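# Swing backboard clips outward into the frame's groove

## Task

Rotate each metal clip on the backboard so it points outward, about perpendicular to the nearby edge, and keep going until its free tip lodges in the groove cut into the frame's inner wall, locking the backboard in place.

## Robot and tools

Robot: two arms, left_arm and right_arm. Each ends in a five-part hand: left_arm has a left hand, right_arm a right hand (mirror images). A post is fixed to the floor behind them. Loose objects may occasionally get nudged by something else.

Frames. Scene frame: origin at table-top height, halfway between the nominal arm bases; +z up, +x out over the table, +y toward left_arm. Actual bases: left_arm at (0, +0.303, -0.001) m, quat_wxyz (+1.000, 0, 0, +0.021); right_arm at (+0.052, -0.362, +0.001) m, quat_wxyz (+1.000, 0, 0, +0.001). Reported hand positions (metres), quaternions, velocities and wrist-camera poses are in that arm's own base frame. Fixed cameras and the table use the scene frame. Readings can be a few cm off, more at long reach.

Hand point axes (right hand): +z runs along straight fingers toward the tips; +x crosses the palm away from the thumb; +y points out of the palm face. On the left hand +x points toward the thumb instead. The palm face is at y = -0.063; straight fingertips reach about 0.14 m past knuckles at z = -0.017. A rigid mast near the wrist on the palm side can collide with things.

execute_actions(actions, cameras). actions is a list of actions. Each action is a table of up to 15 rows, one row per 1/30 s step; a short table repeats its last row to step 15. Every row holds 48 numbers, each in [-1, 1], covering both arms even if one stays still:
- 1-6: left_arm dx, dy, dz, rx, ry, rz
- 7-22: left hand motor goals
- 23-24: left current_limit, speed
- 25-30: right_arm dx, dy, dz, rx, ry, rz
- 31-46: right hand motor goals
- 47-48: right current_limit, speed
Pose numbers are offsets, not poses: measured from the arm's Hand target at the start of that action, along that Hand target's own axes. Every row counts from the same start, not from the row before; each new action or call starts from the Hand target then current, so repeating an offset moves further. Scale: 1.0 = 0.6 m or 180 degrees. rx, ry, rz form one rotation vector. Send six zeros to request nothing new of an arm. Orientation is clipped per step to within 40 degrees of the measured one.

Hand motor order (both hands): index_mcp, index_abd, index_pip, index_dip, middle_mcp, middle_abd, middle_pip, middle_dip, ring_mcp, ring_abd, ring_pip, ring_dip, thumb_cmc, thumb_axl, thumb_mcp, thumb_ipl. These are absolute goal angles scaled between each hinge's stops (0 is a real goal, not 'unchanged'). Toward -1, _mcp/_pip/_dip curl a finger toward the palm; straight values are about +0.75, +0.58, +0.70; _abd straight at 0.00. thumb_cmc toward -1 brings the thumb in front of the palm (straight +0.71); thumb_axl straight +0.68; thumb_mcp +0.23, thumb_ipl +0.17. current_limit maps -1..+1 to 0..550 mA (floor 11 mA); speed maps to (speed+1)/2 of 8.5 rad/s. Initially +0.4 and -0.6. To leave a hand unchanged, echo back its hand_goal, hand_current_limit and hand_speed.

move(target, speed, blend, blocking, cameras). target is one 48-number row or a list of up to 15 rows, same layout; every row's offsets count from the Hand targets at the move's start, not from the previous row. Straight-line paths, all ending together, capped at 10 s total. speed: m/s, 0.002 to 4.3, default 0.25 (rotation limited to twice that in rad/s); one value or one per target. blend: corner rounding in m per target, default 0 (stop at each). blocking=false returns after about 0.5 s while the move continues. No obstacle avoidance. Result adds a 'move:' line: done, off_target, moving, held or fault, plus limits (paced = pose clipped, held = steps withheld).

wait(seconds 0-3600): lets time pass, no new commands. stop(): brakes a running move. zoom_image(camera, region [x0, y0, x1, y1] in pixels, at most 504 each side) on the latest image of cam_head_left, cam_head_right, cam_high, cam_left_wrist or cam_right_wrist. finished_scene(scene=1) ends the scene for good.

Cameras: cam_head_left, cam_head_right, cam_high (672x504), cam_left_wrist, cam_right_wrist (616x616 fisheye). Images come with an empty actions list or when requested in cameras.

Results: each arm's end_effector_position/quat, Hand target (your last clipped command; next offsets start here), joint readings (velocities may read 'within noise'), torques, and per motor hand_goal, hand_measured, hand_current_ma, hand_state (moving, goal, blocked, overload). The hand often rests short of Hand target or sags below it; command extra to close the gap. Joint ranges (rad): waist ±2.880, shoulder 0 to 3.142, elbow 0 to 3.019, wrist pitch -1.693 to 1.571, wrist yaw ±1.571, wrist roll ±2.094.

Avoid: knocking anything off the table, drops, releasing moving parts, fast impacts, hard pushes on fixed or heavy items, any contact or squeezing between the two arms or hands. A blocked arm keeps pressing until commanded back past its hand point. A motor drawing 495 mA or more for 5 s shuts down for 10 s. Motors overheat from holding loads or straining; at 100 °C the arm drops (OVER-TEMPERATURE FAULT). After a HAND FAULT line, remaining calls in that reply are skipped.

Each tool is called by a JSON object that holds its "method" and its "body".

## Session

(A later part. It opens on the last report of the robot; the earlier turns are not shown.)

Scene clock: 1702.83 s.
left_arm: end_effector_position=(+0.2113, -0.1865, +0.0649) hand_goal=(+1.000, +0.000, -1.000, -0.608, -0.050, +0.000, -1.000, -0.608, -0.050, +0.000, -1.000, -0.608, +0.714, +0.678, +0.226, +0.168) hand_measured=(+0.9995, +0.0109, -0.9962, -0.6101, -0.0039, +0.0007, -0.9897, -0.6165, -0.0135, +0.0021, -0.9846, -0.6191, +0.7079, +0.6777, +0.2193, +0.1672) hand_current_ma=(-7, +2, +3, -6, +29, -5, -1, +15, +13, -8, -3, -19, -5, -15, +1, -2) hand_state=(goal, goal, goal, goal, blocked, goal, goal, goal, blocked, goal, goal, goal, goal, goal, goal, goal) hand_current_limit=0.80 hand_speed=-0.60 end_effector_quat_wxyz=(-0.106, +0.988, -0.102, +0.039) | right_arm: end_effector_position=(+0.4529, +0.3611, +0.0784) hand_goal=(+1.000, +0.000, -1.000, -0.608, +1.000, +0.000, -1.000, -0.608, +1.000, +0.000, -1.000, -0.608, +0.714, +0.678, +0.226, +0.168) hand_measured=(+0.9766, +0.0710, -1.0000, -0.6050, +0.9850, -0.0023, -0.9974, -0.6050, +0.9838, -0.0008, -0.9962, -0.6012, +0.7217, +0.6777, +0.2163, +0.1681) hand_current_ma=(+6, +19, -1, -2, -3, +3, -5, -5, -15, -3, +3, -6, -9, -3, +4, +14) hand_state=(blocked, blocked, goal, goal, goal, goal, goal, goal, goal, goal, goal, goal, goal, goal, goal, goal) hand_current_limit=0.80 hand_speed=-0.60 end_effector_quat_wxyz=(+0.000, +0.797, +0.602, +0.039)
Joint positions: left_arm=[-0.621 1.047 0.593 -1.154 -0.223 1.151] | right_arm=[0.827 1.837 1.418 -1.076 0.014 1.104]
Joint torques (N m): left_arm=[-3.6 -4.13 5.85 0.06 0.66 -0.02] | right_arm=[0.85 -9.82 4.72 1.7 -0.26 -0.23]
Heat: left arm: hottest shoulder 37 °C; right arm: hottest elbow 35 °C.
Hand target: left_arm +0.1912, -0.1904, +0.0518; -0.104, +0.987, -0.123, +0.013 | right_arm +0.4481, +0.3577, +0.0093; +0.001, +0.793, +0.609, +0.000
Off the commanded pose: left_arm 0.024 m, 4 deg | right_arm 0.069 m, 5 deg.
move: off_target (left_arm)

{"method": "move", "body": {"target": [[0.01,-0.04,0.0,0,0,0,1.0,0,-1.0,-0.608,-0.05,0,-1.0,-0.608,-0.05,0,-1.0,-0.608,0.714,0.678,0.226,0.168,0.8,-0.6,0,0,0,0,0,0,1.0,0,-1.0,-0.608,1.0,0,-1.0,-0.608,1.0,0,-1.0,-0.608,0.714,0.678,0.226,0.168,0.8,-0.6],[0.01,-0.07,-0.18,0,0,0,1.0,0,-1.0,-0.608,-0.05,0,-1.0,-0.608,-0.05,0,-1.0,-0.608,0.714,0.678,0.226,0.168,0.8,-0.6,0,0,0,0,0,0,1.0,0,-1.0,-0.608,1.0,0,-1.0,-0.608,1.0,0,-1.0,-0.608,0.714,0.678,0.226,0.168,0.8,-0.6]], "speed": 0.08, "cameras": ["cam_left_wrist","cam_high"]}}

{"method": "zoom_image", "body": {"camera": "cam_left_wrist", "region": [220, 130, 340, 250]}}

Scene clock: 1707.47 s.
left_arm: end_effector_position=(+0.1897, -0.1665, +0.1468) hand_goal=(+1.000, +0.000, -1.000, -0.608, -0.050, +0.000, -1.000, -0.608, -0.050, +0.000, -1.000, -0.608, +0.714, +0.678, +0.226, +0.168) hand_measured=(+0.9850, +0.0095, -0.9910, -0.6076, -0.0171, +0.0021, -0.9833, -0.6229, -0.0135, +0.0021, -0.9846, -0.6191, +0.7079, +0.6767, +0.2193, +0.1672) hand_current_ma=(-15, +4, +6, -1, +18, -14, +12, +9, +15, -8, +11, -7, +1, -14, -2, -4) hand_state=(goal, goal, goal, goal, blocked, goal, goal, goal, blocked, goal, goal, goal, goal, goal, goal, goal) hand_current_limit=0.80 hand_speed=-0.60 end_effector_quat_wxyz=(-0.113, +0.985, -0.130, -0.009) | right_arm: end_effector_position=(+0.4532, +0.3614, +0.0785) hand_goal=(+1.000, +0.000, -1.000, -0.608, +1.000, +0.000, -1.000, -0.608, +1.000, +0.000, -1.000, -0.608, +0.714, +0.678, +0.226, +0.168) hand_measured=(+0.9766, +0.0725, -1.0000, -0.6050, +0.9862, -0.0023, -0.9974, -0.6050, +0.9838, -0.0008, -0.9962, -0.5999, +0.7230, +0.6767, +0.2163, +0.1672) hand_current_ma=(-9, +16, +16, +0, -9, -1, +7, -4, +0, -5, +10, -1, +1, -5, +10, +6) hand_state=(blocked, blocked, goal, goal, goal, goal, goal, goal, goal, goal, goal, goal, goal, goal, goal, goal) hand_current_limit=0.80 hand_speed=-0.60 end_effector_quat_wxyz=(+0.000, +0.797, +0.602, +0.039)
Joint positions: left_arm=[-0.566 0.946 0.767 -1.505 -0.197 1.255] | right_arm=[0.827 1.837 1.418 -1.075 0.014 1.104]
Joint torques (N m): left_arm=[-1.61 -5.3 11.6 -0.18 -0.13 -0.11] | right_arm=[0.91 -9.58 4.75 1.77 -0.28 -0.23]
Heat: left arm: hottest shoulder 37 °C; right arm: hottest elbow 35 °C.
Hand target: left_arm +0.2014, -0.1738, +0.1662; -0.104, +0.987, -0.123, +0.013 | right_arm +0.4481, +0.3577, +0.0093; +0.001, +0.793, +0.609, +0.000
Off the commanded pose: left_arm 0.024 m, 3 deg | right_arm 0.069 m, 5 deg.
move: off_target (left_arm)
cam_left_wrist: T_world_to_cam=[[-0.58484, 0.79154, 0.17726, 0.18533], [0.50093, 0.18057, 0.84644, -0.24925], [0.63799, 0.58383, -0.50211, 0.17198]] pos_world=[0.12353, -0.2021, 0.26447]
Images, in order (width x height): cam_high 672x504, cam_left_wrist 616x616.

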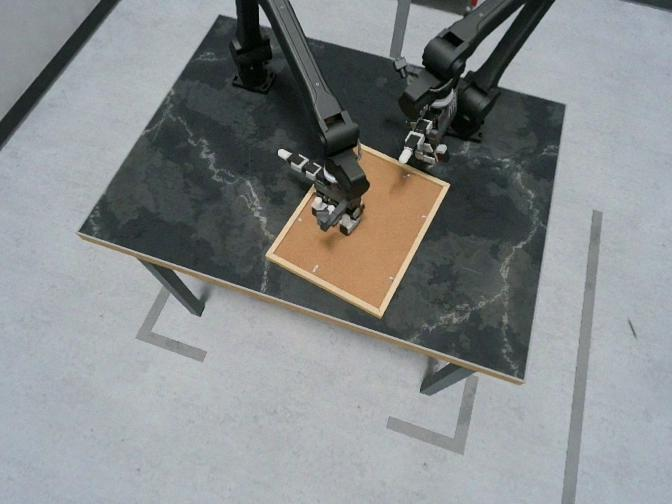

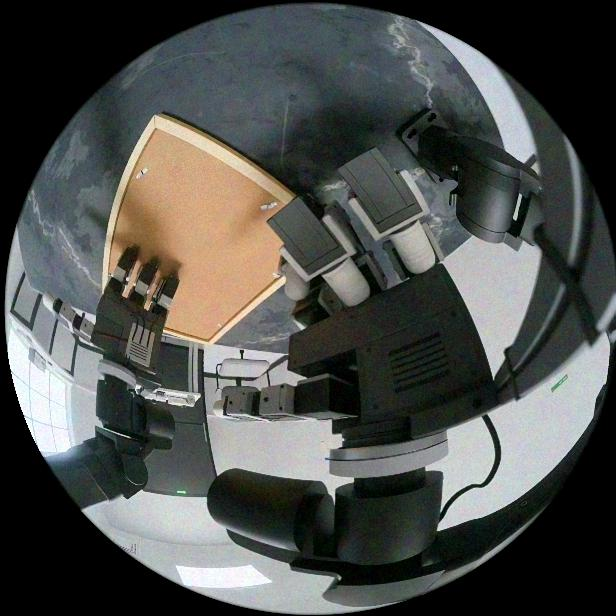

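Scaled by 4.200 from the camera's image (finer frame: 880x880).

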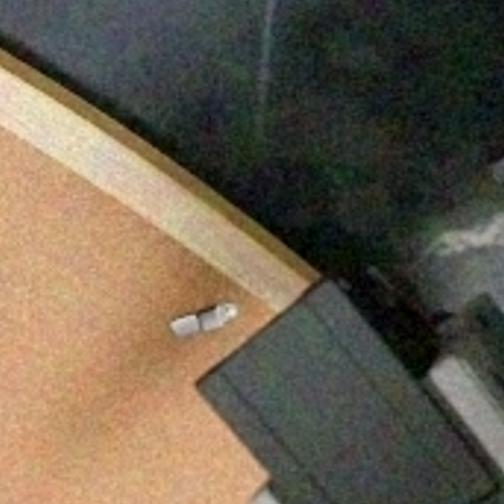

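{"method": "move", "body": {"target": [[0.0212,0.0328,0.1293,0,0,0,1.0,0,-1.0,-0.608,-0.05,0,-1.0,-0.608,-0.05,0,-1.0,-0.608,0.714,0.678,0.226,0.168,0.8,-0.6,0,0,0,0,0,0,1.0,0,-1.0,-0.608,1.0,0,-1.0,-0.608,1.0,0,-1.0,-0.608,0.714,0.678,0.226,0.168,0.8,-0.6],[0.0212,0.0421,0.1733,0,0,0,1.0,0,-1.0,-0.608,-0.05,0,-1.0,-0.608,-0.05,0,-1.0,-0.608,0.714,0.678,0.226,0.168,0.8,-0.6,0,0,0,0,0,0,1.0,0,-1.0,-0.608,1.0,0,-1.0,-0.608,1.0,0,-1.0,-0.608,0.714,0.678,0.226,0.168,0.8,-0.6]], "speed": [0.08, 0.04]}}

Scene clock: 1722.30 s.
left_arm: end_effector_position=(+0.2118, -0.1797, +0.0661) hand_goal=(+1.000, +0.000, -1.000, -0.608, -0.050, +0.000, -1.000, -0.608, -0.050, +0.000, -1.000, -0.608, +0.714, +0.678, +0.226, +0.168) hand_measured=(+0.9826, +0.0109, -1.0000, -0.6101, -0.0183, +0.0021, -0.9833, -0.6229, -0.0135, +0.0021, -0.9846, -0.6191, +0.7079, +0.6767, +0.2193, +0.1681) hand_current_ma=(-18, +7, +3, +0, +14, -6, +1, +15, +11, -8, +2, -20, -4, -8, -6, -1) hand_state=(goal, goal, goal, goal, blocked, goal, goal, goal, blocked, goal, goal, goal, goal, goal, goal, goal) hand_current_limit=0.80 hand_speed=-0.60 end_effector_quat_wxyz=(-0.102, +0.987, -0.123, +0.016) | right_arm: end_effector_position=(+0.4532, +0.3614, +0.0785) hand_goal=(+1.000, +0.000, -1.000, -0.608, +1.000, +0.000, -1.000, -0.608, +1.000, +0.000, -1.000, -0.608, +0.714, +0.678, +0.226, +0.168) hand_measured=(+0.9766, +0.0725, -1.0000, -0.6050, +0.9862, -0.0023, -0.9974, -0.6050, +0.9838, -0.0008, -0.9962, -0.5999, +0.7230, +0.6777, +0.2173, +0.1672) hand_current_ma=(-8, +13, +16, -8, +15, -4, +6, +2, -29, +0, -13, -2, +1, -27, +3, -7) hand_state=(blocked, blocked, goal, goal, goal, goal, goal, goal, goal, goal, goal, goal, goal, goal, goal, goal) hand_current_limit=0.80 hand_speed=-0.60 end_effector_quat_wxyz=(+0.000, +0.797, +0.602, +0.039)
Joint positions: left_arm=[-0.566 1.069 0.613 -1.176 -0.199 1.246] | right_arm=[0.827 1.837 1.418 -1.075 0.014 1.104]
Joint torques (N m): left_arm=[-1.32 -4.19 7.06 0.87 -0.16 -0.08] | right_arm=[1.03 -9.76 4.72 1.7 -0.27 -0.22]
Heat: left arm: hottest shoulder 37 °C; right arm: hottest elbow 34 °C.
Hand target: left_arm +0.2131, -0.1800, +0.0593; -0.104, +0.987, -0.123, +0.013 | right_arm +0.4481, +0.3577, +0.0093; +0.001, +0.793, +0.609, +0.000
Off the commanded pose: left_arm 0.007 m, 0 deg | right_arm 0.069 m, 5 deg.
move: done

{"method": "move", "body": {"target": [[0.0,0.0238,0.0,0,0,0,1.0,0,-1.0,-0.608,-0.05,0,-1.0,-0.608,-0.05,0,-1.0,-0.608,0.714,0.678,0.226,0.168,0.8,-0.6,0,0,0,0,0,0,1.0,0,-1.0,-0.608,1.0,0,-1.0,-0.608,1.0,0,-1.0,-0.608,0.714,0.678,0.226,0.168,0.8,-0.6]], "speed": 0.03, "cameras": ["cam_high"]}}

{"method": "zoom_image", "body": {"camera": "cam_high", "region": [360, 130, 450, 200]}}

Scene clock: 1724.87 s.
left_arm: end_effector_position=(+0.2117, -0.1843, +0.0650) hand_goal=(+1.000, +0.000, -1.000, -0.608, -0.050, +0.000, -1.000, -0.608, -0.050, +0.000, -1.000, -0.608, +0.714, +0.678, +0.226, +0.168) hand_measured=(+0.9971, +0.0051, -1.0000, -0.6101, -0.0183, +0.0007, -0.9820, -0.6229, -0.0135, +0.0021, -0.9846, -0.6191, +0.7079, +0.6767, +0.2183, +0.1681) hand_current_ma=(-8, +11, +0, -4, +11, +0, +11, +2, +10, -12, -5, -14, -4, -17, -10, +3) hand_state=(goal, goal, goal, goal, blocked, goal, goal, goal, blocked, goal, goal, goal, goal, goal, goal, goal) hand_current_limit=0.80 hand_speed=-0.60 end_effector_quat_wxyz=(-0.107, +0.988, -0.112, +0.021) | right_arm: end_effector_position=(+0.4532, +0.3614, +0.0785) hand_goal=(+1.000, +0.000, -1.000, -0.608, +1.000, +0.000, -1.000, -0.608, +1.000, +0.000, -1.000, -0.608, +0.714, +0.678, +0.226, +0.168) hand_measured=(+0.9766, +0.0725, -1.0000, -0.6063, +0.9850, -0.0023, -0.9974, -0.6050, +0.9838, -0.0008, -0.9962, -0.6012, +0.7230, +0.6777, +0.2163, +0.1681) hand_current_ma=(-14, +2, +17, -3, +7, -5, +13, +8, -13, +8, +12, -5, +3, -9, +12, +8) hand_state=(blocked, blocked, goal, goal, goal, goal, goal, goal, goal, goal, goal, goal, goal, goal, goal, goal) hand_current_limit=0.80 hand_speed=-0.60 end_effector_quat_wxyz=(+0.000, +0.797, +0.602, +0.039)
Joint positions: left_arm=[-0.597 1.073 0.613 -1.176 -0.209 1.192] | right_arm=[0.827 1.837 1.418 -1.075 0.014 1.104]
Joint torques (N m): left_arm=[-2.96 -3.02 7.51 1.05 0.06 -0.1] | right_arm=[0.91 -9.58 4.67 1.74 -0.27 -0.24]
Heat: left arm: hottest shoulder 37 °C; right arm: hottest elbow 34 °C.
Hand target: left_arm +0.2097, -0.1935, +0.0563; -0.104, +0.987, -0.123, +0.013 | right_arm +0.4481, +0.3577, +0.0093; +0.001, +0.793, +0.609, +0.000
Off the commanded pose: left_arm 0.013 m, 2 deg | right_arm 0.069 m, 5 deg.
move: off_target (left_arm)

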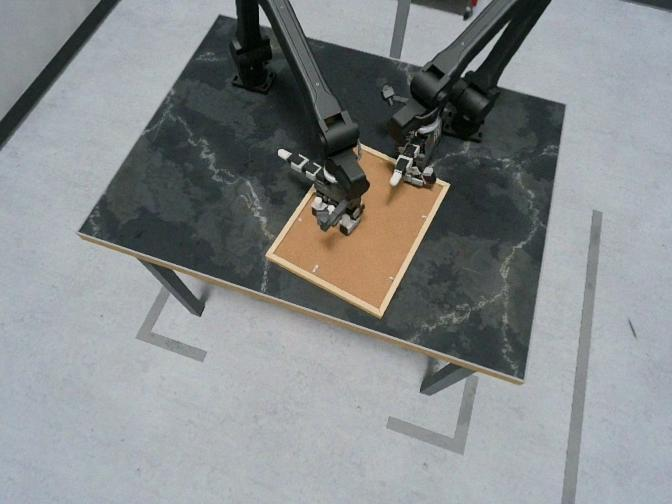

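Scaled by 5.600 from the camera's image (finer frame: 960x720).

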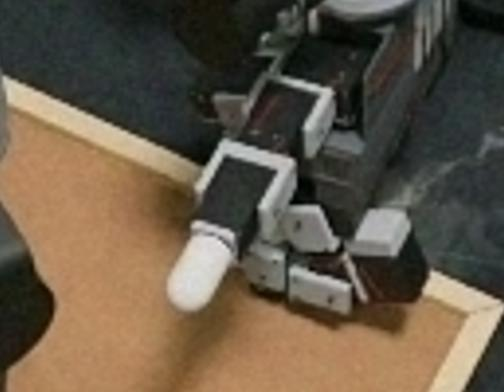

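{"method": "move", "body": {"target": [[0.0,0.0238,0.0,0,0,0,1.0,0,-1.0,-0.608,-0.05,0,-1.0,-0.608,-0.05,0,-1.0,-0.608,0.714,0.678,0.226,0.168,0.8,-0.6,0,0,0,0,0,0,1.0,0,-1.0,-0.608,1.0,0,-1.0,-0.608,1.0,0,-1.0,-0.608,0.714,0.678,0.226,0.168,0.8,-0.6]], "speed": 0.03}}

Scene clock: 1727.90 s.
left_arm: end_effector_position=(+0.2141, -0.1930, +0.0637) hand_goal=(+1.000, +0.000, -1.000, -0.608, -0.050, +0.000, -1.000, -0.608, -0.050, +0.000, -1.000, -0.608, +0.714, +0.678, +0.226, +0.168) hand_measured=(+0.9995, +0.0036, -1.0000, -0.6101, -0.0171, +0.0007, -0.9833, -0.6229, -0.0135, +0.0021, -0.9846, -0.6191, +0.7079, +0.6777, +0.2193, +0.1681) hand_current_ma=(-5, +7, +4, -4, +19, -8, +4, +3, +11, +5, +5, -13, +0, -12, +1, -2) hand_state=(goal, goal, goal, goal, blocked, goal, goal, goal, blocked, goal, goal, goal, goal, goal, goal, goal) hand_current_limit=0.80 hand_speed=-0.60 end_effector_quat_wxyz=(-0.113, +0.988, -0.100, +0.027) | right_arm: end_effector_position=(+0.4532, +0.3614, +0.0785) hand_goal=(+1.000, +0.000, -1.000, -0.608, +1.000, +0.000, -1.000, -0.608, +1.000, +0.000, -1.000, -0.608, +0.714, +0.678, +0.226, +0.168) hand_measured=(+0.9766, +0.0725, -1.0000, -0.6063, +0.9850, -0.0023, -0.9962, -0.6050, +0.9838, -0.0008, -0.9962, -0.6012, +0.7230, +0.6777, +0.2163, +0.1672) hand_current_ma=(-26, +24, -1, +2, +13, -2, +3, +11, -14, -6, +3, +13, -6, -11, +16, +10) hand_state=(blocked, blocked, goal, goal, goal, goal, goal, goal, goal, goal, goal, goal, goal, goal, goal, goal) hand_current_limit=0.80 hand_speed=-0.60 end_effector_quat_wxyz=(+0.000, +0.797, +0.602, +0.039)
Joint positions: left_arm=[-0.637 1.092 0.622 -1.171 -0.222 1.128] | right_arm=[0.827 1.837 1.418 -1.075 0.014 1.104]
Joint torques (N m): left_arm=[-3.72 -2.9 7.39 1.01 0.69 0.04] | right_arm=[1.14 -9.35 4.68 1.77 -0.27 -0.24]
Heat: left arm: hottest shoulder 37 °C; right arm: hottest elbow 34 °C.
Hand target: left_arm +0.2062, -0.2069, +0.0532; -0.104, +0.987, -0.123, +0.013 | right_arm +0.4481, +0.3577, +0.0093; +0.001, +0.793, +0.609, +0.000
Off the commanded pose: left_arm 0.019 m, 3 deg | right_arm 0.069 m, 5 deg.
move: off_target (left_arm)

{"method": "move", "body": {"target": [[0.0,-0.04,0.0,0,0,0,1.0,0,-1.0,-0.608,-0.05,0,-1.0,-0.608,-0.05,0,-1.0,-0.608,0.714,0.678,0.226,0.168,0.8,-0.6,0,0,0,0,0,0,1.0,0,-1.0,-0.608,1.0,0,-1.0,-0.608,1.0,0,-1.0,-0.608,0.714,0.678,0.226,0.168,0.8,-0.6],[0.0,-0.07,-0.17,0,0,0,1.0,0,-1.0,-0.608,-0.05,0,-1.0,-0.608,-0.05,0,-1.0,-0.608,0.714,0.678,0.226,0.168,0.8,-0.6,0,0,0,0,0,0,1.0,0,-1.0,-0.608,1.0,0,-1.0,-0.608,1.0,0,-1.0,-0.608,0.714,0.678,0.226,0.168,0.8,-0.6]], "speed": 0.08, "cameras": ["cam_left_wrist","cam_high"]}}

{"method": "zoom_image", "body": {"camera": "cam_left_wrist", "region": [220, 130, 340, 250]}}

Scene clock: 1732.13 s.
left_arm: end_effector_position=(+0.1995, -0.1806, +0.1424) hand_goal=(+1.000, +0.000, -1.000, -0.608, -0.050, +0.000, -1.000, -0.608, -0.050, +0.000, -1.000, -0.608, +0.714, +0.678, +0.226, +0.168) hand_measured=(+0.9910, +0.0109, -0.9974, -0.6089, -0.0171, +0.0007, -0.9846, -0.6229, -0.0135, +0.0021, -0.9846, -0.6191, +0.7079, +0.6777, +0.2183, +0.1672) hand_current_ma=(-14, +9, +4, -2, +16, -5, +10, +0, +10, -10, -1, -16, -4, -5, +0, +1) hand_state=(goal, goal, goal, goal, blocked, goal, goal, goal, blocked, goal, goal, goal, goal, goal, goal, goal) hand_current_limit=0.80 hand_speed=-0.60 end_effector_quat_wxyz=(-0.114, +0.985, -0.126, -0.008) | right_arm: end_effector_position=(+0.4532, +0.3614, +0.0785) hand_goal=(+1.000, +0.000, -1.000, -0.608, +1.000, +0.000, -1.000, -0.608, +1.000, +0.000, -1.000, -0.608, +0.714, +0.678, +0.226, +0.168) hand_measured=(+0.9766, +0.0725, -1.0000, -0.6063, +0.9862, -0.0008, -0.9974, -0.6050, +0.9838, -0.0008, -0.9974, -0.5999, +0.7217, +0.6777, +0.2163, +0.1672) hand_current_ma=(-12, +13, +12, +7, +0, +4, +13, +5, -21, -8, +9, -2, +0, -11, +8, +3) hand_state=(blocked, blocked, goal, goal, goal, goal, goal, goal, goal, goal, goal, goal, goal, goal, goal, goal) hand_current_limit=0.80 hand_speed=-0.60 end_effector_quat_wxyz=(+0.000, +0.797, +0.602, +0.039)
Joint positions: left_arm=[-0.597 0.998 0.785 -1.478 -0.195 1.215] | right_arm=[0.827 1.837 1.418 -1.075 0.014 1.104]
Joint torques (N m): left_arm=[-1.32 -6.01 11.51 -0.2 -0.13 -0.06] | right_arm=[0.91 -9.35 4.7 1.7 -0.26 -0.24]
Heat: left arm: hottest elbow 37 °C; right arm: hottest elbow 34 °C.
Hand target: left_arm +0.2111, -0.1878, +0.1618; -0.104, +0.987, -0.123, +0.013 | right_arm +0.4481, +0.3577, +0.0093; +0.001, +0.793, +0.609, +0.000
Off the commanded pose: left_arm 0.024 m, 3 deg | right_arm 0.069 m, 5 deg.
move: off_target (left_arm)
cam_left_wrist: T_world_to_cam=[[-0.59155, 0.78668, 0.17664, 0.20355], [0.49685, 0.18314, 0.84829, -0.24684], [0.63499, 0.58957, -0.4992, 0.17295]] pos_world=[0.13323, -0.21689, 0.25977]
Images, in order (width x height): cam_high 672x504, cam_left_wrist 616x616.

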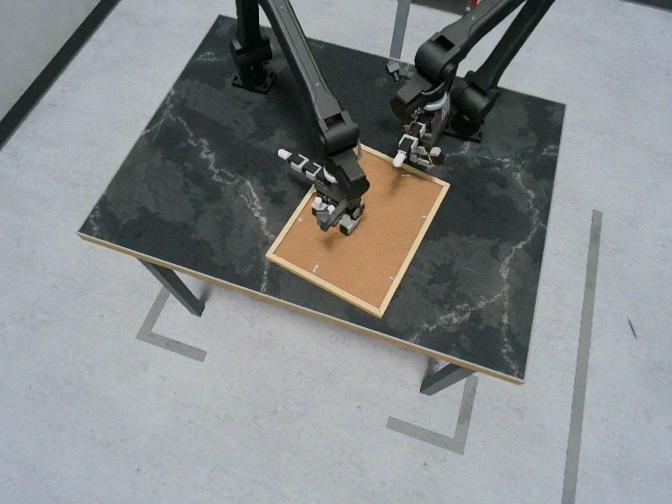

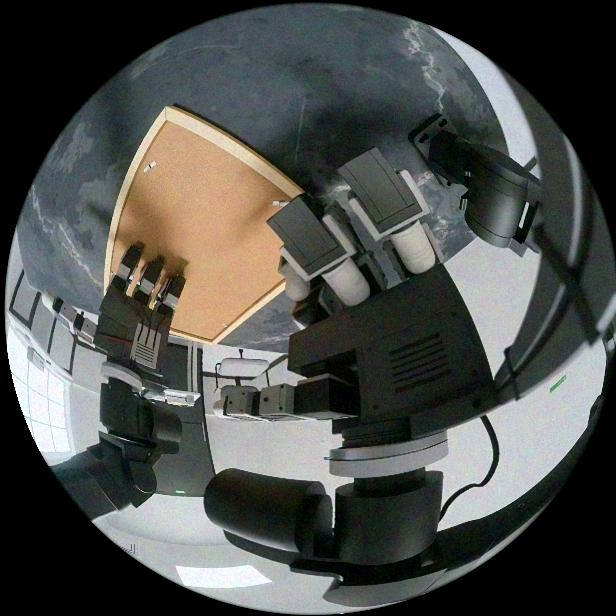

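Scaled by 4.200 from the camera's image (finer frame: 880x880).

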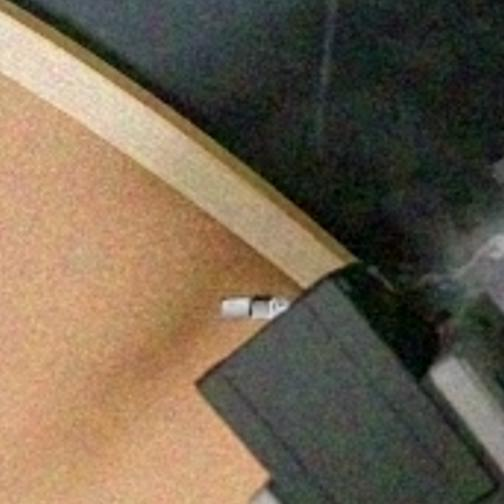

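{"method": "move", "body": {"target": [[-0.0042,0.0162,0.136,0,0,0,1.0,0,-1.0,-0.608,-0.05,0,-1.0,-0.608,-0.05,0,-1.0,-0.608,0.714,0.678,0.226,0.168,0.8,-0.6,0,0,0,0,0,0,1.0,0,-1.0,-0.608,1.0,0,-1.0,-0.608,1.0,0,-1.0,-0.608,0.714,0.678,0.226,0.168,0.8,-0.6],[-0.0042,0.0238,0.1718,0,0,0,1.0,0,-1.0,-0.608,-0.05,0,-1.0,-0.608,-0.05,0,-1.0,-0.608,0.714,0.678,0.226,0.168,0.8,-0.6,0,0,0,0,0,0,1.0,0,-1.0,-0.608,1.0,0,-1.0,-0.608,1.0,0,-1.0,-0.608,0.714,0.678,0.226,0.168,0.8,-0.6],[-0.0065,0.0792,0.165,0,0,0,1.0,0,-1.0,-0.608,-0.05,0,-1.0,-0.608,-0.05,0,-1.0,-0.608,0.714,0.678,0.226,0.168,0.8,-0.6,0,0,0,0,0,0,1.0,0,-1.0,-0.608,1.0,0,-1.0,-0.608,1.0,0,-1.0,-0.608,0.714,0.678,0.226,0.168,0.8,-0.6]], "speed": [0.08, 0.04, 0.03]}}

Scene clock: 1739.63 s.
left_arm: end_effector_position=(+0.2076, -0.2043, +0.0647) hand_goal=(+1.000, +0.000, -1.000, -0.608, -0.050, +0.000, -1.000, -0.608, -0.050, +0.000, -1.000, -0.608, +0.714, +0.678, +0.226, +0.168) hand_measured=(+0.9766, -0.0066, -1.0000, -0.6089, -0.0135, +0.0007, -0.9833, -0.6229, -0.0123, +0.0021, -0.9846, -0.6191, +0.7079, +0.6767, +0.2193, +0.1672) hand_current_ma=(-17, +8, +2, -5, +22, -14, +9, -5, +6, -10, -4, -13, +1, -15, +0, +8) hand_state=(blocked, goal, goal, goal, blocked, goal, goal, goal, blocked, goal, goal, goal, goal, goal, goal, goal) hand_current_limit=0.80 hand_speed=-0.60 end_effector_quat_wxyz=(-0.104, +0.988, -0.110, +0.028) | right_arm: end_effector_position=(+0.4532, +0.3614, +0.0785) hand_goal=(+1.000, +0.000, -1.000, -0.608, +1.000, +0.000, -1.000, -0.608, +1.000, +0.000, -1.000, -0.608, +0.714, +0.678, +0.226, +0.168) hand_measured=(+0.9766, +0.0725, -1.0000, -0.6063, +0.9862, -0.0023, -0.9974, -0.6050, +0.9838, -0.0008, -0.9962, -0.5999, +0.7230, +0.6767, +0.2163, +0.1681) hand_current_ma=(-1, +17, +6, +4, +14, -5, +13, +6, -8, +4, +17, +2, -10, -16, +18, +18) hand_state=(blocked, blocked, goal, goal, goal, goal, goal, goal, goal, goal, goal, goal, goal, goal, goal, goal) hand_current_limit=0.80 hand_speed=-0.60 end_effector_quat_wxyz=(+0.000, +0.797, +0.602, +0.039)
Joint positions: left_arm=[-0.676 1.092 0.623 -1.166 -0.206 1.109] | right_arm=[0.827 1.837 1.418 -1.075 0.014 1.104]
Joint torques (N m): left_arm=[-3.14 -3.19 7.51 0.47 0.18 -0.09] | right_arm=[0.67 -9.82 4.68 1.72 -0.27 -0.24]
Heat: left arm: hottest elbow 38 °C; right arm: hottest elbow 34 °C.
Hand target: left_arm +0.2009, -0.2119, +0.0552; -0.104, +0.987, -0.123, +0.013 | right_arm +0.4481, +0.3577, +0.0093; +0.001, +0.793, +0.609, +0.000
Off the commanded pose: left_arm 0.014 m, 2 deg | right_arm 0.069 m, 5 deg.
move: off_target (left_arm)

{"method": "move", "body": {"target": [[0.0,-0.02,-0.03,0,0,0,1.0,0,-1.0,-0.608,-0.05,0,-1.0,-0.608,-0.05,0,-1.0,-0.608,0.714,0.678,0.226,0.168,0.8,-0.6,0,0,0,0,0,0,1.0,0,-1.0,-0.608,1.0,0,-1.0,-0.608,1.0,0,-1.0,-0.608,0.714,0.678,0.226,0.168,0.8,-0.6],[0.0,-0.09,-0.17,0,0,0,1.0,0,-1.0,-0.608,-0.05,0,-1.0,-0.608,-0.05,0,-1.0,-0.608,0.714,0.678,0.226,0.168,0.8,-0.6,0,0,0,0,0,0,1.0,0,-1.0,-0.608,1.0,0,-1.0,-0.608,1.0,0,-1.0,-0.608,0.714,0.678,0.226,0.168,0.8,-0.6]], "speed": 0.08, "cameras": ["cam_left_wrist","cam_high"]}}

{"method": "zoom_image", "body": {"camera": "cam_left_wrist", "region": [220, 130, 340, 250]}}

Scene clock: 1743.70 s.
left_arm: end_effector_position=(+0.1947, -0.1782, +0.1467) hand_goal=(+1.000, +0.000, -1.000, -0.608, -0.050, +0.000, -1.000, -0.608, -0.050, +0.000, -1.000, -0.608, +0.714, +0.678, +0.226, +0.168) hand_measured=(+0.9838, +0.0109, -0.9962, -0.6076, -0.0147, +0.0007, -0.9846, -0.6229, -0.0135, +0.0021, -0.9846, -0.6191, +0.7079, +0.6777, +0.2193, +0.1672) hand_current_ma=(-14, +0, +3, -7, +21, -9, +8, +3, +8, -6, +4, -12, -5, -11, -1, +2) hand_state=(goal, goal, goal, goal, blocked, goal, goal, goal, blocked, goal, goal, goal, goal, goal, goal, goal) hand_current_limit=0.80 hand_speed=-0.60 end_effector_quat_wxyz=(-0.111, +0.986, -0.127, -0.009) | right_arm: end_effector_position=(+0.4532, +0.3614, +0.0785) hand_goal=(+1.000, +0.000, -1.000, -0.608, +1.000, +0.000, -1.000, -0.608, +1.000, +0.000, -1.000, -0.608, +0.714, +0.678, +0.226, +0.168) hand_measured=(+0.9754, +0.0725, -1.0000, -0.6063, +0.9850, -0.0023, -0.9974, -0.6050, +0.9838, -0.0008, -0.9962, -0.6012, +0.7230, +0.6777, +0.2163, +0.1681) hand_current_ma=(-8, +20, +4, +8, +11, +7, +6, -11, -8, +3, +7, -8, -7, +3, +7, +18) hand_state=(blocked, blocked, goal, goal, goal, goal, goal, goal, goal, goal, goal, goal, goal, goal, goal, goal) hand_current_limit=0.80 hand_speed=-0.60 end_effector_quat_wxyz=(+0.000, +0.797, +0.602, +0.039)
Joint positions: left_arm=[-0.596 0.978 0.784 -1.495 -0.191 1.22] | right_arm=[0.827 1.837 1.418 -1.075 0.014 1.104]
Joint torques (N m): left_arm=[-0.21 -5.71 11.59 -0.18 -0.34 0.03] | right_arm=[0.91 -9.41 4.7 1.7 -0.28 -0.24]
Heat: left arm: hottest elbow 38 °C; right arm: hottest elbow 34 °C.
Hand target: left_arm +0.2086, -0.1812, +0.1660; -0.104, +0.987, -0.123, +0.013 | right_arm +0.4481, +0.3577, +0.0093; +0.001, +0.793, +0.609, +0.000
Off the commanded pose: left_arm 0.024 m, 3 deg | right_arm 0.069 m, 5 deg.
move: off_target (left_arm)
cam_left_wrist: T_world_to_cam=[[-0.5893, 0.789, 0.17379, 0.1984], [0.49883, 0.18611, 0.84648, -0.24813], [0.63554, 0.58552, -0.50325, 0.17648]] pos_world=[0.12853, -0.21369, 0.26438]
Images, in order (width x height): cam_high 672x504, cam_left_wrist 616x616.

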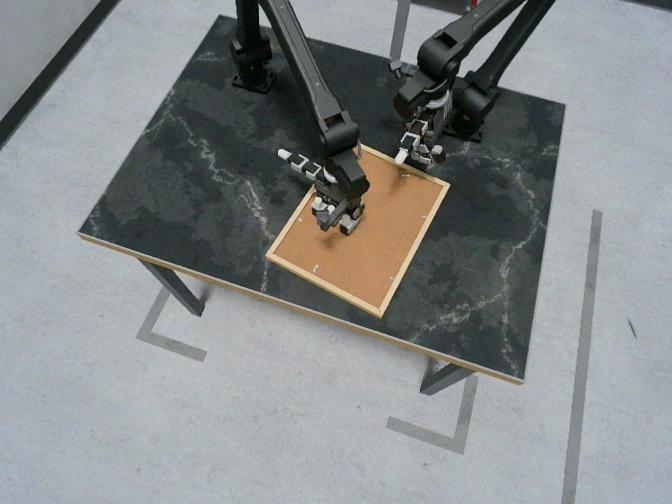

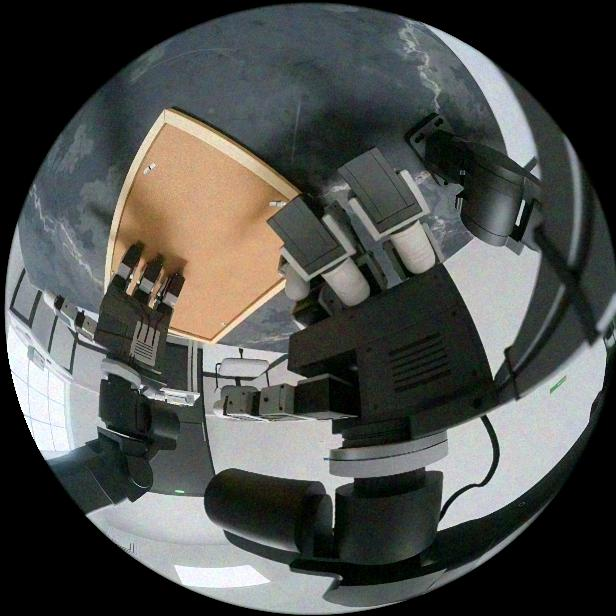

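Scaled by 4.200 from the camera's image (finer frame: 880x880).

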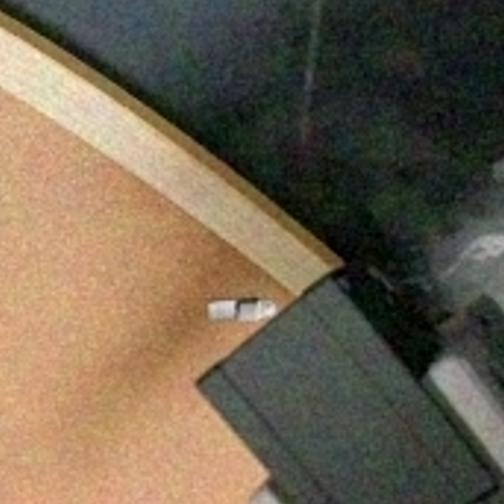

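{"method": "move", "body": {"target": [[0.0168,0.292,-0.045,0,-0.019,0,1.0,0,-1.0,-0.608,-0.05,0,-1.0,-0.608,-0.05,0,-1.0,-0.608,0.714,0.678,0.226,0.168,0.8,-0.6,0,0,0,0,0,0,1.0,0,-1.0,-0.608,1.0,0,-1.0,-0.608,1.0,0,-1.0,-0.608,0.714,0.678,0.226,0.168,0.8,-0.6]], "speed": 0.1, "cameras": ["all"]}}

{"method": "zoom_image", "body": {"camera": "cam_left_wrist", "region": [200, 130, 400, 330]}}

Scene clock: 1752.70 s.
left_arm: end_effector_position=(+0.1803, -0.2550, +0.1413) hand_goal=(+1.000, +0.000, -1.000, -0.608, -0.050, +0.000, -1.000, -0.608, -0.050, +0.000, -1.000, -0.608, +0.714, +0.678, +0.226, +0.168) hand_measured=(+0.9862, +0.0095, -0.9962, -0.6076, -0.0147, +0.0021, -0.9833, -0.6229, -0.0135, +0.0021, -0.9846, -0.6191, +0.7079, +0.6777, +0.2193, +0.1672) hand_current_ma=(-16, +6, +8, -4, +15, -7, +13, +8, +13, -2, +2, -18, -3, -6, -5, +4) hand_state=(goal, goal, goal, goal, blocked, goal, goal, goal, blocked, goal, goal, goal, goal, goal, goal, goal) hand_current_limit=0.80 hand_speed=-0.60 end_effector_quat_wxyz=(-0.114, +0.984, -0.133, -0.019) | right_arm: end_effector_position=(+0.4532, +0.3614, +0.0785) hand_goal=(+1.000, +0.000, -1.000, -0.608, +1.000, +0.000, -1.000, -0.608, +1.000, +0.000, -1.000, -0.608, +0.714, +0.678, +0.226, +0.168) hand_measured=(+0.9766, +0.0725, -1.0000, -0.6063, +0.9850, -0.0023, -0.9974, -0.6050, +0.9838, -0.0008, -0.9962, -0.6012, +0.7230, +0.6767, +0.2163, +0.1681) hand_current_ma=(-11, +3, +18, +7, +8, +1, +10, -9, +1, +6, +0, +16, +22, -8, +5, +2) hand_state=(blocked, blocked, goal, goal, goal, goal, goal, goal, goal, goal, goal, goal, goal, goal, goal, goal) hand_current_limit=0.80 hand_speed=-0.60 end_effector_quat_wxyz=(+0.000, +0.797, +0.602, +0.039)
Joint positions: left_arm=[-0.853 1.131 0.869 -1.49 -0.146 0.974] | right_arm=[0.827 1.837 1.418 -1.075 0.014 1.104]
Joint torques (N m): left_arm=[-0.62 -7.77 8.38 0.03 -0.3 0.03] | right_arm=[0.97 -9.58 4.67 1.74 -0.27 -0.26]
Heat: left arm: hottest elbow 38 °C; right arm: hottest elbow 34 °C.
Hand target: left_arm +0.1834, -0.2524, +0.1462; -0.113, +0.985, -0.132, -0.014 (not the last commanded pose) | right_arm +0.4481, +0.3577, +0.0093; +0.001, +0.793, +0.609, +0.000
Off the commanded pose: left_arm 0.101 m, 2 deg | right_arm 0.069 m, 5 deg.
move: held (left_arm; a check stopped the path); limits=held
pose unreachable (left arm): on one or more control steps of this call, first in action 0 (counted from 0), this arm could not follow its commanded pose, so it was not sent that pose on those steps. It may still have moved: this result reports where it is.
cause: moving toward the commanded pose would bring a part of the arm too close to another arm (a part of this arm just beyond joint 6 (wrist roll) and a part of the right arm just beyond its joint 4 (wrist pitch), at the place that arm is still heading or pushing toward).
cam_left_wrist: T_world_to_cam=[[-0.57684, 0.79373, 0.19298, 0.24769], [0.51872, 0.17344, 0.83717, -0.22757], [0.63101, 0.58302, -0.51177, 0.22928]] pos_world=[0.11624, -0.29081, 0.26005]
cam_right_wrist: T_world_to_cam=[[0.38118, -0.92427, 0.0209, 0.18746], [-0.61256, -0.23556, 0.75451, 0.23862], [-0.69244, -0.30041, -0.65596, 0.5947]] pos_world=[0.48651, 0.40813, 0.20614]

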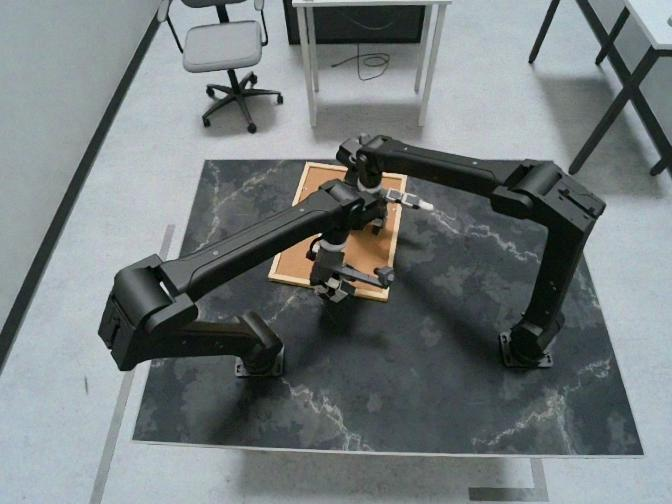

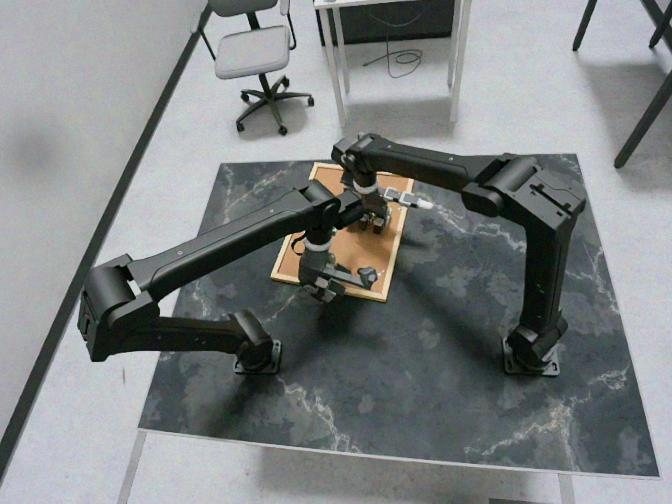

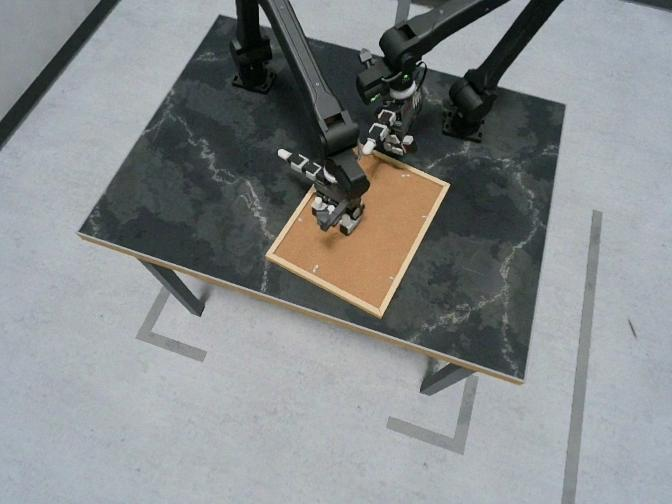

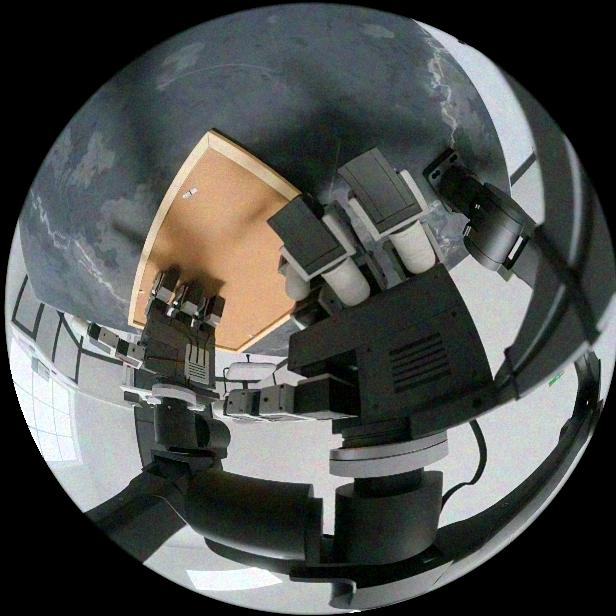

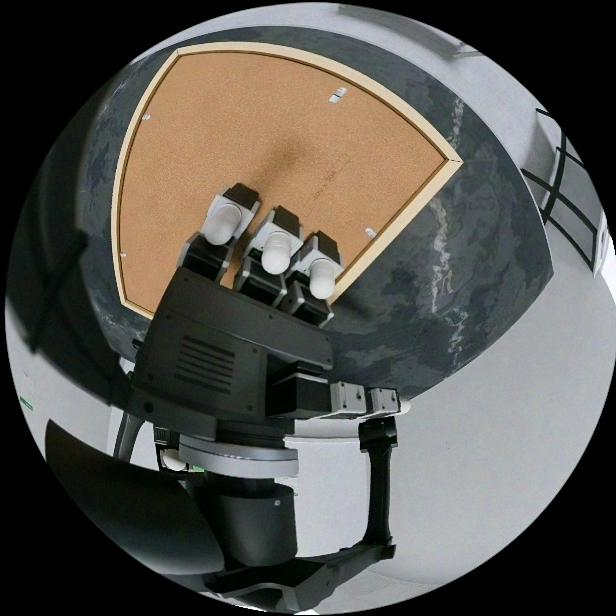

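Scaled by 2.520 from the camera's image (finer frame: 880x880).

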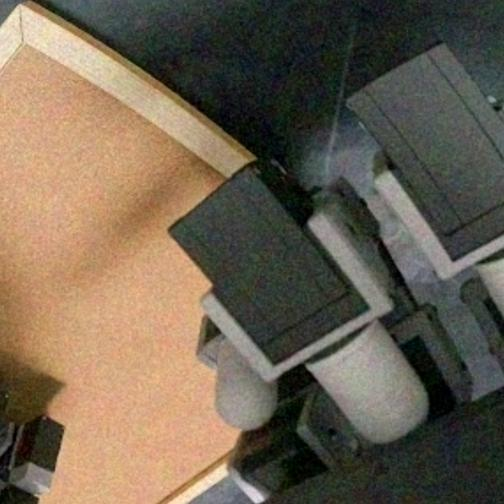

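{"method": "move", "body": {"target": [[0.0432,-0.3305,-0.0552,0,0,0,1.0,0,-1.0,-0.608,-0.05,0,-1.0,-0.608,-0.05,0,-1.0,-0.608,0.714,0.678,0.226,0.168,0.8,-0.6,0,0,0,0,0,0,1.0,0,-1.0,-0.608,1.0,0,-1.0,-0.608,1.0,0,-1.0,-0.608,0.714,0.678,0.226,0.168,0.8,-0.6],[0.0777,-0.5202,-0.066,-0.0174,-0.0940,-0.4967,1.0,0,-1.0,-0.608,-0.05,0,-1.0,-0.608,-0.05,0,-1.0,-0.608,0.714,0.678,0.226,0.168,0.8,-0.6,0,0,0,0,0,0,1.0,0,-1.0,-0.608,1.0,0,-1.0,-0.608,1.0,0,-1.0,-0.608,0.714,0.678,0.226,0.168,0.8,-0.6]], "speed": 0.2, "blend": 0.03}}

{"method": "move", "body": {"target": [[0,0,0,-0.0171,-0.1242,-0.4881,1.0,0,-1.0,-0.608,-0.05,0,-1.0,-0.608,-0.05,0,-1.0,-0.608,0.714,0.678,0.226,0.168,0.8,-0.6,0,0,0,0,0,0,1.0,0,-1.0,-0.608,1.0,0,-1.0,-0.608,1.0,0,-1.0,-0.608,0.714,0.678,0.226,0.168,0.8,-0.6],[-0.19,0.0712,0.1893,-0.0171,-0.1242,-0.4881,1.0,0,-1.0,-0.608,-0.05,0,-1.0,-0.608,-0.05,0,-1.0,-0.608,0.714,0.678,0.226,0.168,0.8,-0.6,0,0,0,0,0,0,1.0,0,-1.0,-0.608,1.0,0,-1.0,-0.608,1.0,0,-1.0,-0.608,0.714,0.678,0.226,0.168,0.8,-0.6]], "speed": [0.25,0.12], "cameras": ["cam_left_wrist","cam_high"]}}

{"method": "zoom_image", "body": {"camera": "cam_left_wrist", "region": [220, 140, 340, 260]}}

Scene clock: 1766.37 s.
left_arm: end_effector_position=(+0.3041, +0.0153, +0.2357) hand_goal=(+1.000, +0.000, -1.000, -0.608, -0.050, +0.000, -1.000, -0.608, -0.050, +0.000, -1.000, -0.608, +0.714, +0.678, +0.226, +0.168) hand_measured=(+0.9862, +0.0095, -0.9962, -0.6076, -0.0135, +0.0021, -0.9846, -0.6229, -0.0123, +0.0021, -0.9846, -0.6191, +0.7079, +0.6767, +0.2183, +0.1681) hand_current_ma=(-16, +3, +5, -8, +24, -3, +3, +11, +10, -3, -1, -18, -2, -9, -3, -1) hand_state=(goal, goal, goal, goal, blocked, goal, goal, goal, blocked, goal, goal, goal, goal, goal, goal, goal) hand_current_limit=0.80 hand_speed=-0.60 end_effector_quat_wxyz=(-0.042, +0.796, +0.603, -0.013) | right_arm: end_effector_position=(+0.4532, +0.3614, +0.0785) hand_goal=(+1.000, +0.000, -1.000, -0.608, +1.000, +0.000, -1.000, -0.608, +1.000, +0.000, -1.000, -0.608, +0.714, +0.678, +0.226, +0.168) hand_measured=(+0.9766, +0.0725, -1.0000, -0.6050, +0.9862, -0.0023, -0.9974, -0.6050, +0.9838, +0.0007, -0.9962, -0.6012, +0.7217, +0.6777, +0.2163, +0.1672) hand_current_ma=(-13, +6, +9, +3, +11, -9, -7, +1, -2, -2, +9, -3, -7, -15, +4, +15) hand_state=(blocked, blocked, goal, goal, goal, goal, goal, goal, goal, goal, goal, goal, goal, goal, goal, goal) hand_current_limit=0.80 hand_speed=-0.60 end_effector_quat_wxyz=(+0.000, +0.797, +0.602, +0.039)
Joint positions: left_arm=[0.034 0.937 0.971 -1.674 -0.054 0.305] | right_arm=[0.827 1.837 1.418 -1.075 0.014 1.104]
Joint torques (N m): left_arm=[-0.73 -4.84 11 0.01 -0.14 -0.15] | right_arm=[0.91 -9.35 4.68 1.74 -0.26 -0.24]
Heat: left arm: hottest elbow 39 °C; right arm: hottest elbow 34 °C.
Hand target: left_arm +0.3106, +0.0200, +0.2506; -0.083, +0.783, +0.613, -0.064 | right_arm +0.4481, +0.3577, +0.0093; +0.001, +0.793, +0.609, +0.000
Off the commanded pose: left_arm 0.017 m, 8 deg | right_arm 0.069 m, 5 deg.
joint sent to its limit (left arm) — joint 4 (wrist pitch), lower limit. The joint targets are off in orientation, not in position.
move: off_target (left_arm)

Scene clock: 1772.53 s.
left_arm: end_effector_position=(+0.2965, -0.0880, +0.1288) hand_goal=(+1.000, +0.000, -1.000, -0.608, -0.050, +0.000, -1.000, -0.608, -0.050, +0.000, -1.000, -0.608, +0.714, +0.678, +0.226, +0.168) hand_measured=(+0.9874, +0.0109, -0.9962, -0.6076, -0.0147, +0.0007, -0.9846, -0.6216, -0.0135, +0.0021, -0.9846, -0.6191, +0.7079, +0.6777, +0.2193, +0.1681) hand_current_ma=(-10, +11, +8, -8, +13, -7, +11, -1, +21, -3, +9, -15, -8, -6, -2, -6) hand_state=(goal, goal, goal, goal, blocked, goal, goal, goal, blocked, goal, goal, goal, goal, goal, goal, goal) hand_current_limit=0.80 hand_speed=-0.60 end_effector_quat_wxyz=(+0.015, +0.118, +0.987, -0.107) | right_arm: end_effector_position=(+0.4532, +0.3614, +0.0785) hand_goal=(+1.000, +0.000, -1.000, -0.608, +1.000, +0.000, -1.000, -0.608, +1.000, +0.000, -1.000, -0.608, +0.714, +0.678, +0.226, +0.168) hand_measured=(+0.9754, +0.0725, -1.0000, -0.6050, +0.9850, -0.0023, -0.9974, -0.6050, +0.9838, -0.0008, -0.9962, -0.5999, +0.7230, +0.6767, +0.2163, +0.1681) hand_current_ma=(-7, +32, +6, -4, +2, -12, +15, -5, -2, -16, +24, +12, -3, -6, +21, +2) hand_state=(blocked, blocked, goal, goal, goal, goal, goal, goal, goal, goal, goal, goal, goal, goal, goal, goal) hand_current_limit=0.80 hand_speed=-0.60 end_effector_quat_wxyz=(+0.000, +0.797, +0.602, +0.039)
Joint positions: left_arm=[-0.429 1.226 0.909 -1.159 0.194 -1.772] | right_arm=[0.827 1.837 1.418 -1.075 0.014 1.104]
Joint torques (N m): left_arm=[-2.32 -8.47 8.73 0.84 -0.25 -0.15] | right_arm=[0.85 -9.64 4.68 1.73 -0.28 -0.23]
Heat: left arm: hottest elbow 39 °C; right arm: hottest elbow 34 °C.
Hand target: left_arm +0.3007, -0.0950, +0.1306; +0.024, +0.119, +0.986, -0.111 | right_arm +0.4481, +0.3577, +0.0093; +0.001, +0.793, +0.609, +0.000
Off the commanded pose: left_arm 0.008 m, 1 deg | right_arm 0.069 m, 5 deg.
move: done
cam_left_wrist: T_world_to_cam=[[0.60278, -0.77864, 0.17427, -0.30105], [-0.50451, -0.20272, 0.83927, -0.03636], [-0.61816, -0.59382, -0.51503, 0.31938]] pos_world=[0.36055, -0.05213, 0.24747]
Images, in order (width x height): cam_high 672x504, cam_left_wrist 616x616.

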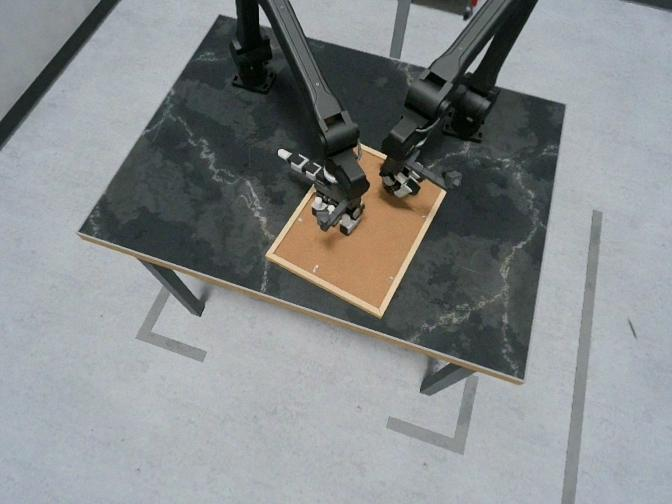

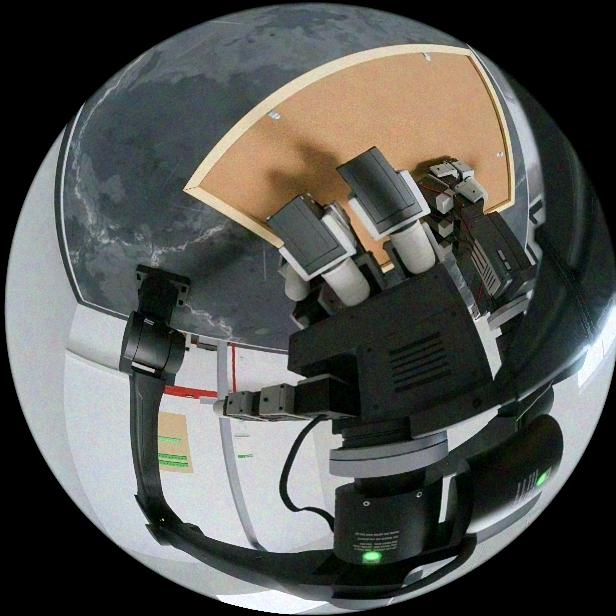

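Scaled by 4.200 from the camera's image (finer frame: 880x880).

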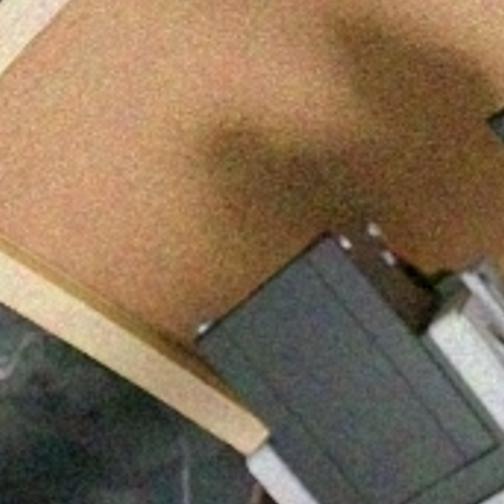

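{"method": "move", "body": {"target": [[0,0,0,0,0,0,1.0,0,-1.0,-0.608,1.0,0,-1.0,-0.608,-0.05,0,-1.0,-0.608,0.714,0.678,0.226,0.168,0.8,-0.6,0,0,0,0,0,0,1.0,0,-1.0,-0.608,1.0,0,-1.0,-0.608,1.0,0,-1.0,-0.608,0.714,0.678,0.226,0.168,0.8,-0.6]], "cameras": ["cam_left_wrist"]}}

{"method": "zoom_image", "body": {"camera": "cam_left_wrist", "region": [220, 140, 340, 260]}}

Scene clock: 1775.23 s.
left_arm: end_effector_position=(+0.2965, -0.0880, +0.1288) hand_goal=(+1.000, +0.000, -1.000, -0.608, +1.000, +0.000, -1.000, -0.608, -0.050, +0.000, -1.000, -0.608, +0.714, +0.678, +0.226, +0.168) hand_measured=(+0.9862, +0.0109, -0.9949, -0.6076, +0.9910, +0.0007, -0.9872, -0.6140, -0.0135, +0.0021, -0.9846, -0.6191, +0.7079, +0.6767, +0.2193, +0.1672) hand_current_ma=(-11, +4, +4, -7, +0, -8, +11, +3, +9, -6, +4, -12, +5, -9, -4, +3) hand_state=(goal, goal, goal, goal, goal, goal, goal, goal, blocked, goal, goal, goal, goal, goal, goal, goal) hand_current_limit=0.80 hand_speed=-0.60 end_effector_quat_wxyz=(+0.015, +0.118, +0.987, -0.107) | right_arm: end_effector_position=(+0.4532, +0.3614, +0.0785) hand_goal=(+1.000, +0.000, -1.000, -0.608, +1.000, +0.000, -1.000, -0.608, +1.000, +0.000, -1.000, -0.608, +0.714, +0.678, +0.226, +0.168) hand_measured=(+0.9766, +0.0725, -1.0000, -0.6063, +0.9850, -0.0037, -0.9974, -0.6050, +0.9838, -0.0008, -0.9962, -0.6012, +0.7217, +0.6777, +0.2173, +0.1681) hand_current_ma=(-2, +5, +0, +5, +20, -1, +6, -4, -6, +3, -1, +7, -1, -16, +18, +8) hand_state=(blocked, blocked, goal, goal, goal, goal, goal, goal, goal, goal, goal, goal, goal, goal, goal, goal) hand_current_limit=0.80 hand_speed=-0.60 end_effector_quat_wxyz=(+0.000, +0.797, +0.602, +0.039)
Joint positions: left_arm=[-0.429 1.226 0.909 -1.159 0.194 -1.772] | right_arm=[0.827 1.837 1.418 -1.075 0.014 1.104]
Joint torques (N m): left_arm=[-2.37 -8.47 8.75 0.83 -0.19 -0.15] | right_arm=[0.79 -9.41 4.7 1.74 -0.27 -0.24]
Heat: left arm: hottest elbow 39 °C; right arm: hottest elbow 34 °C.
Hand target: left_arm +0.3007, -0.0950, +0.1306; +0.024, +0.119, +0.986, -0.111 | right_arm +0.4481, +0.3577, +0.0093; +0.001, +0.793, +0.609, +0.000
Off the commanded pose: left_arm 0.008 m, 1 deg | right_arm 0.069 m, 5 deg.
move: done
cam_left_wrist: T_world_to_cam=[[0.60278, -0.77864, 0.17427, -0.30105], [-0.50451, -0.20272, 0.83927, -0.03636], [-0.61816, -0.59382, -0.51503, 0.31938]] pos_world=[0.36055, -0.05213, 0.24747]

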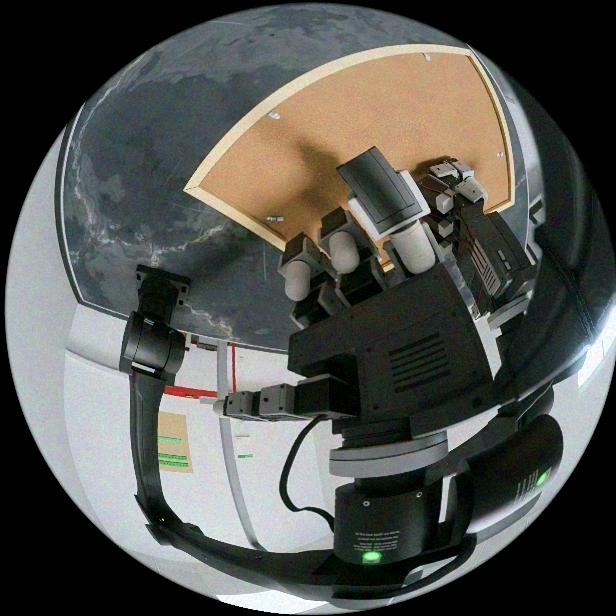

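Scaled by 4.200 from the camera's image (finer frame: 880x880).

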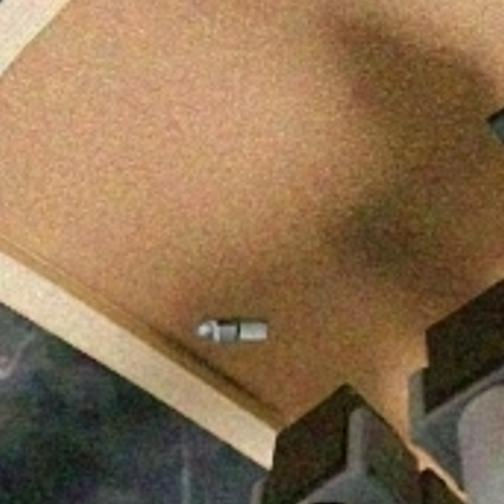

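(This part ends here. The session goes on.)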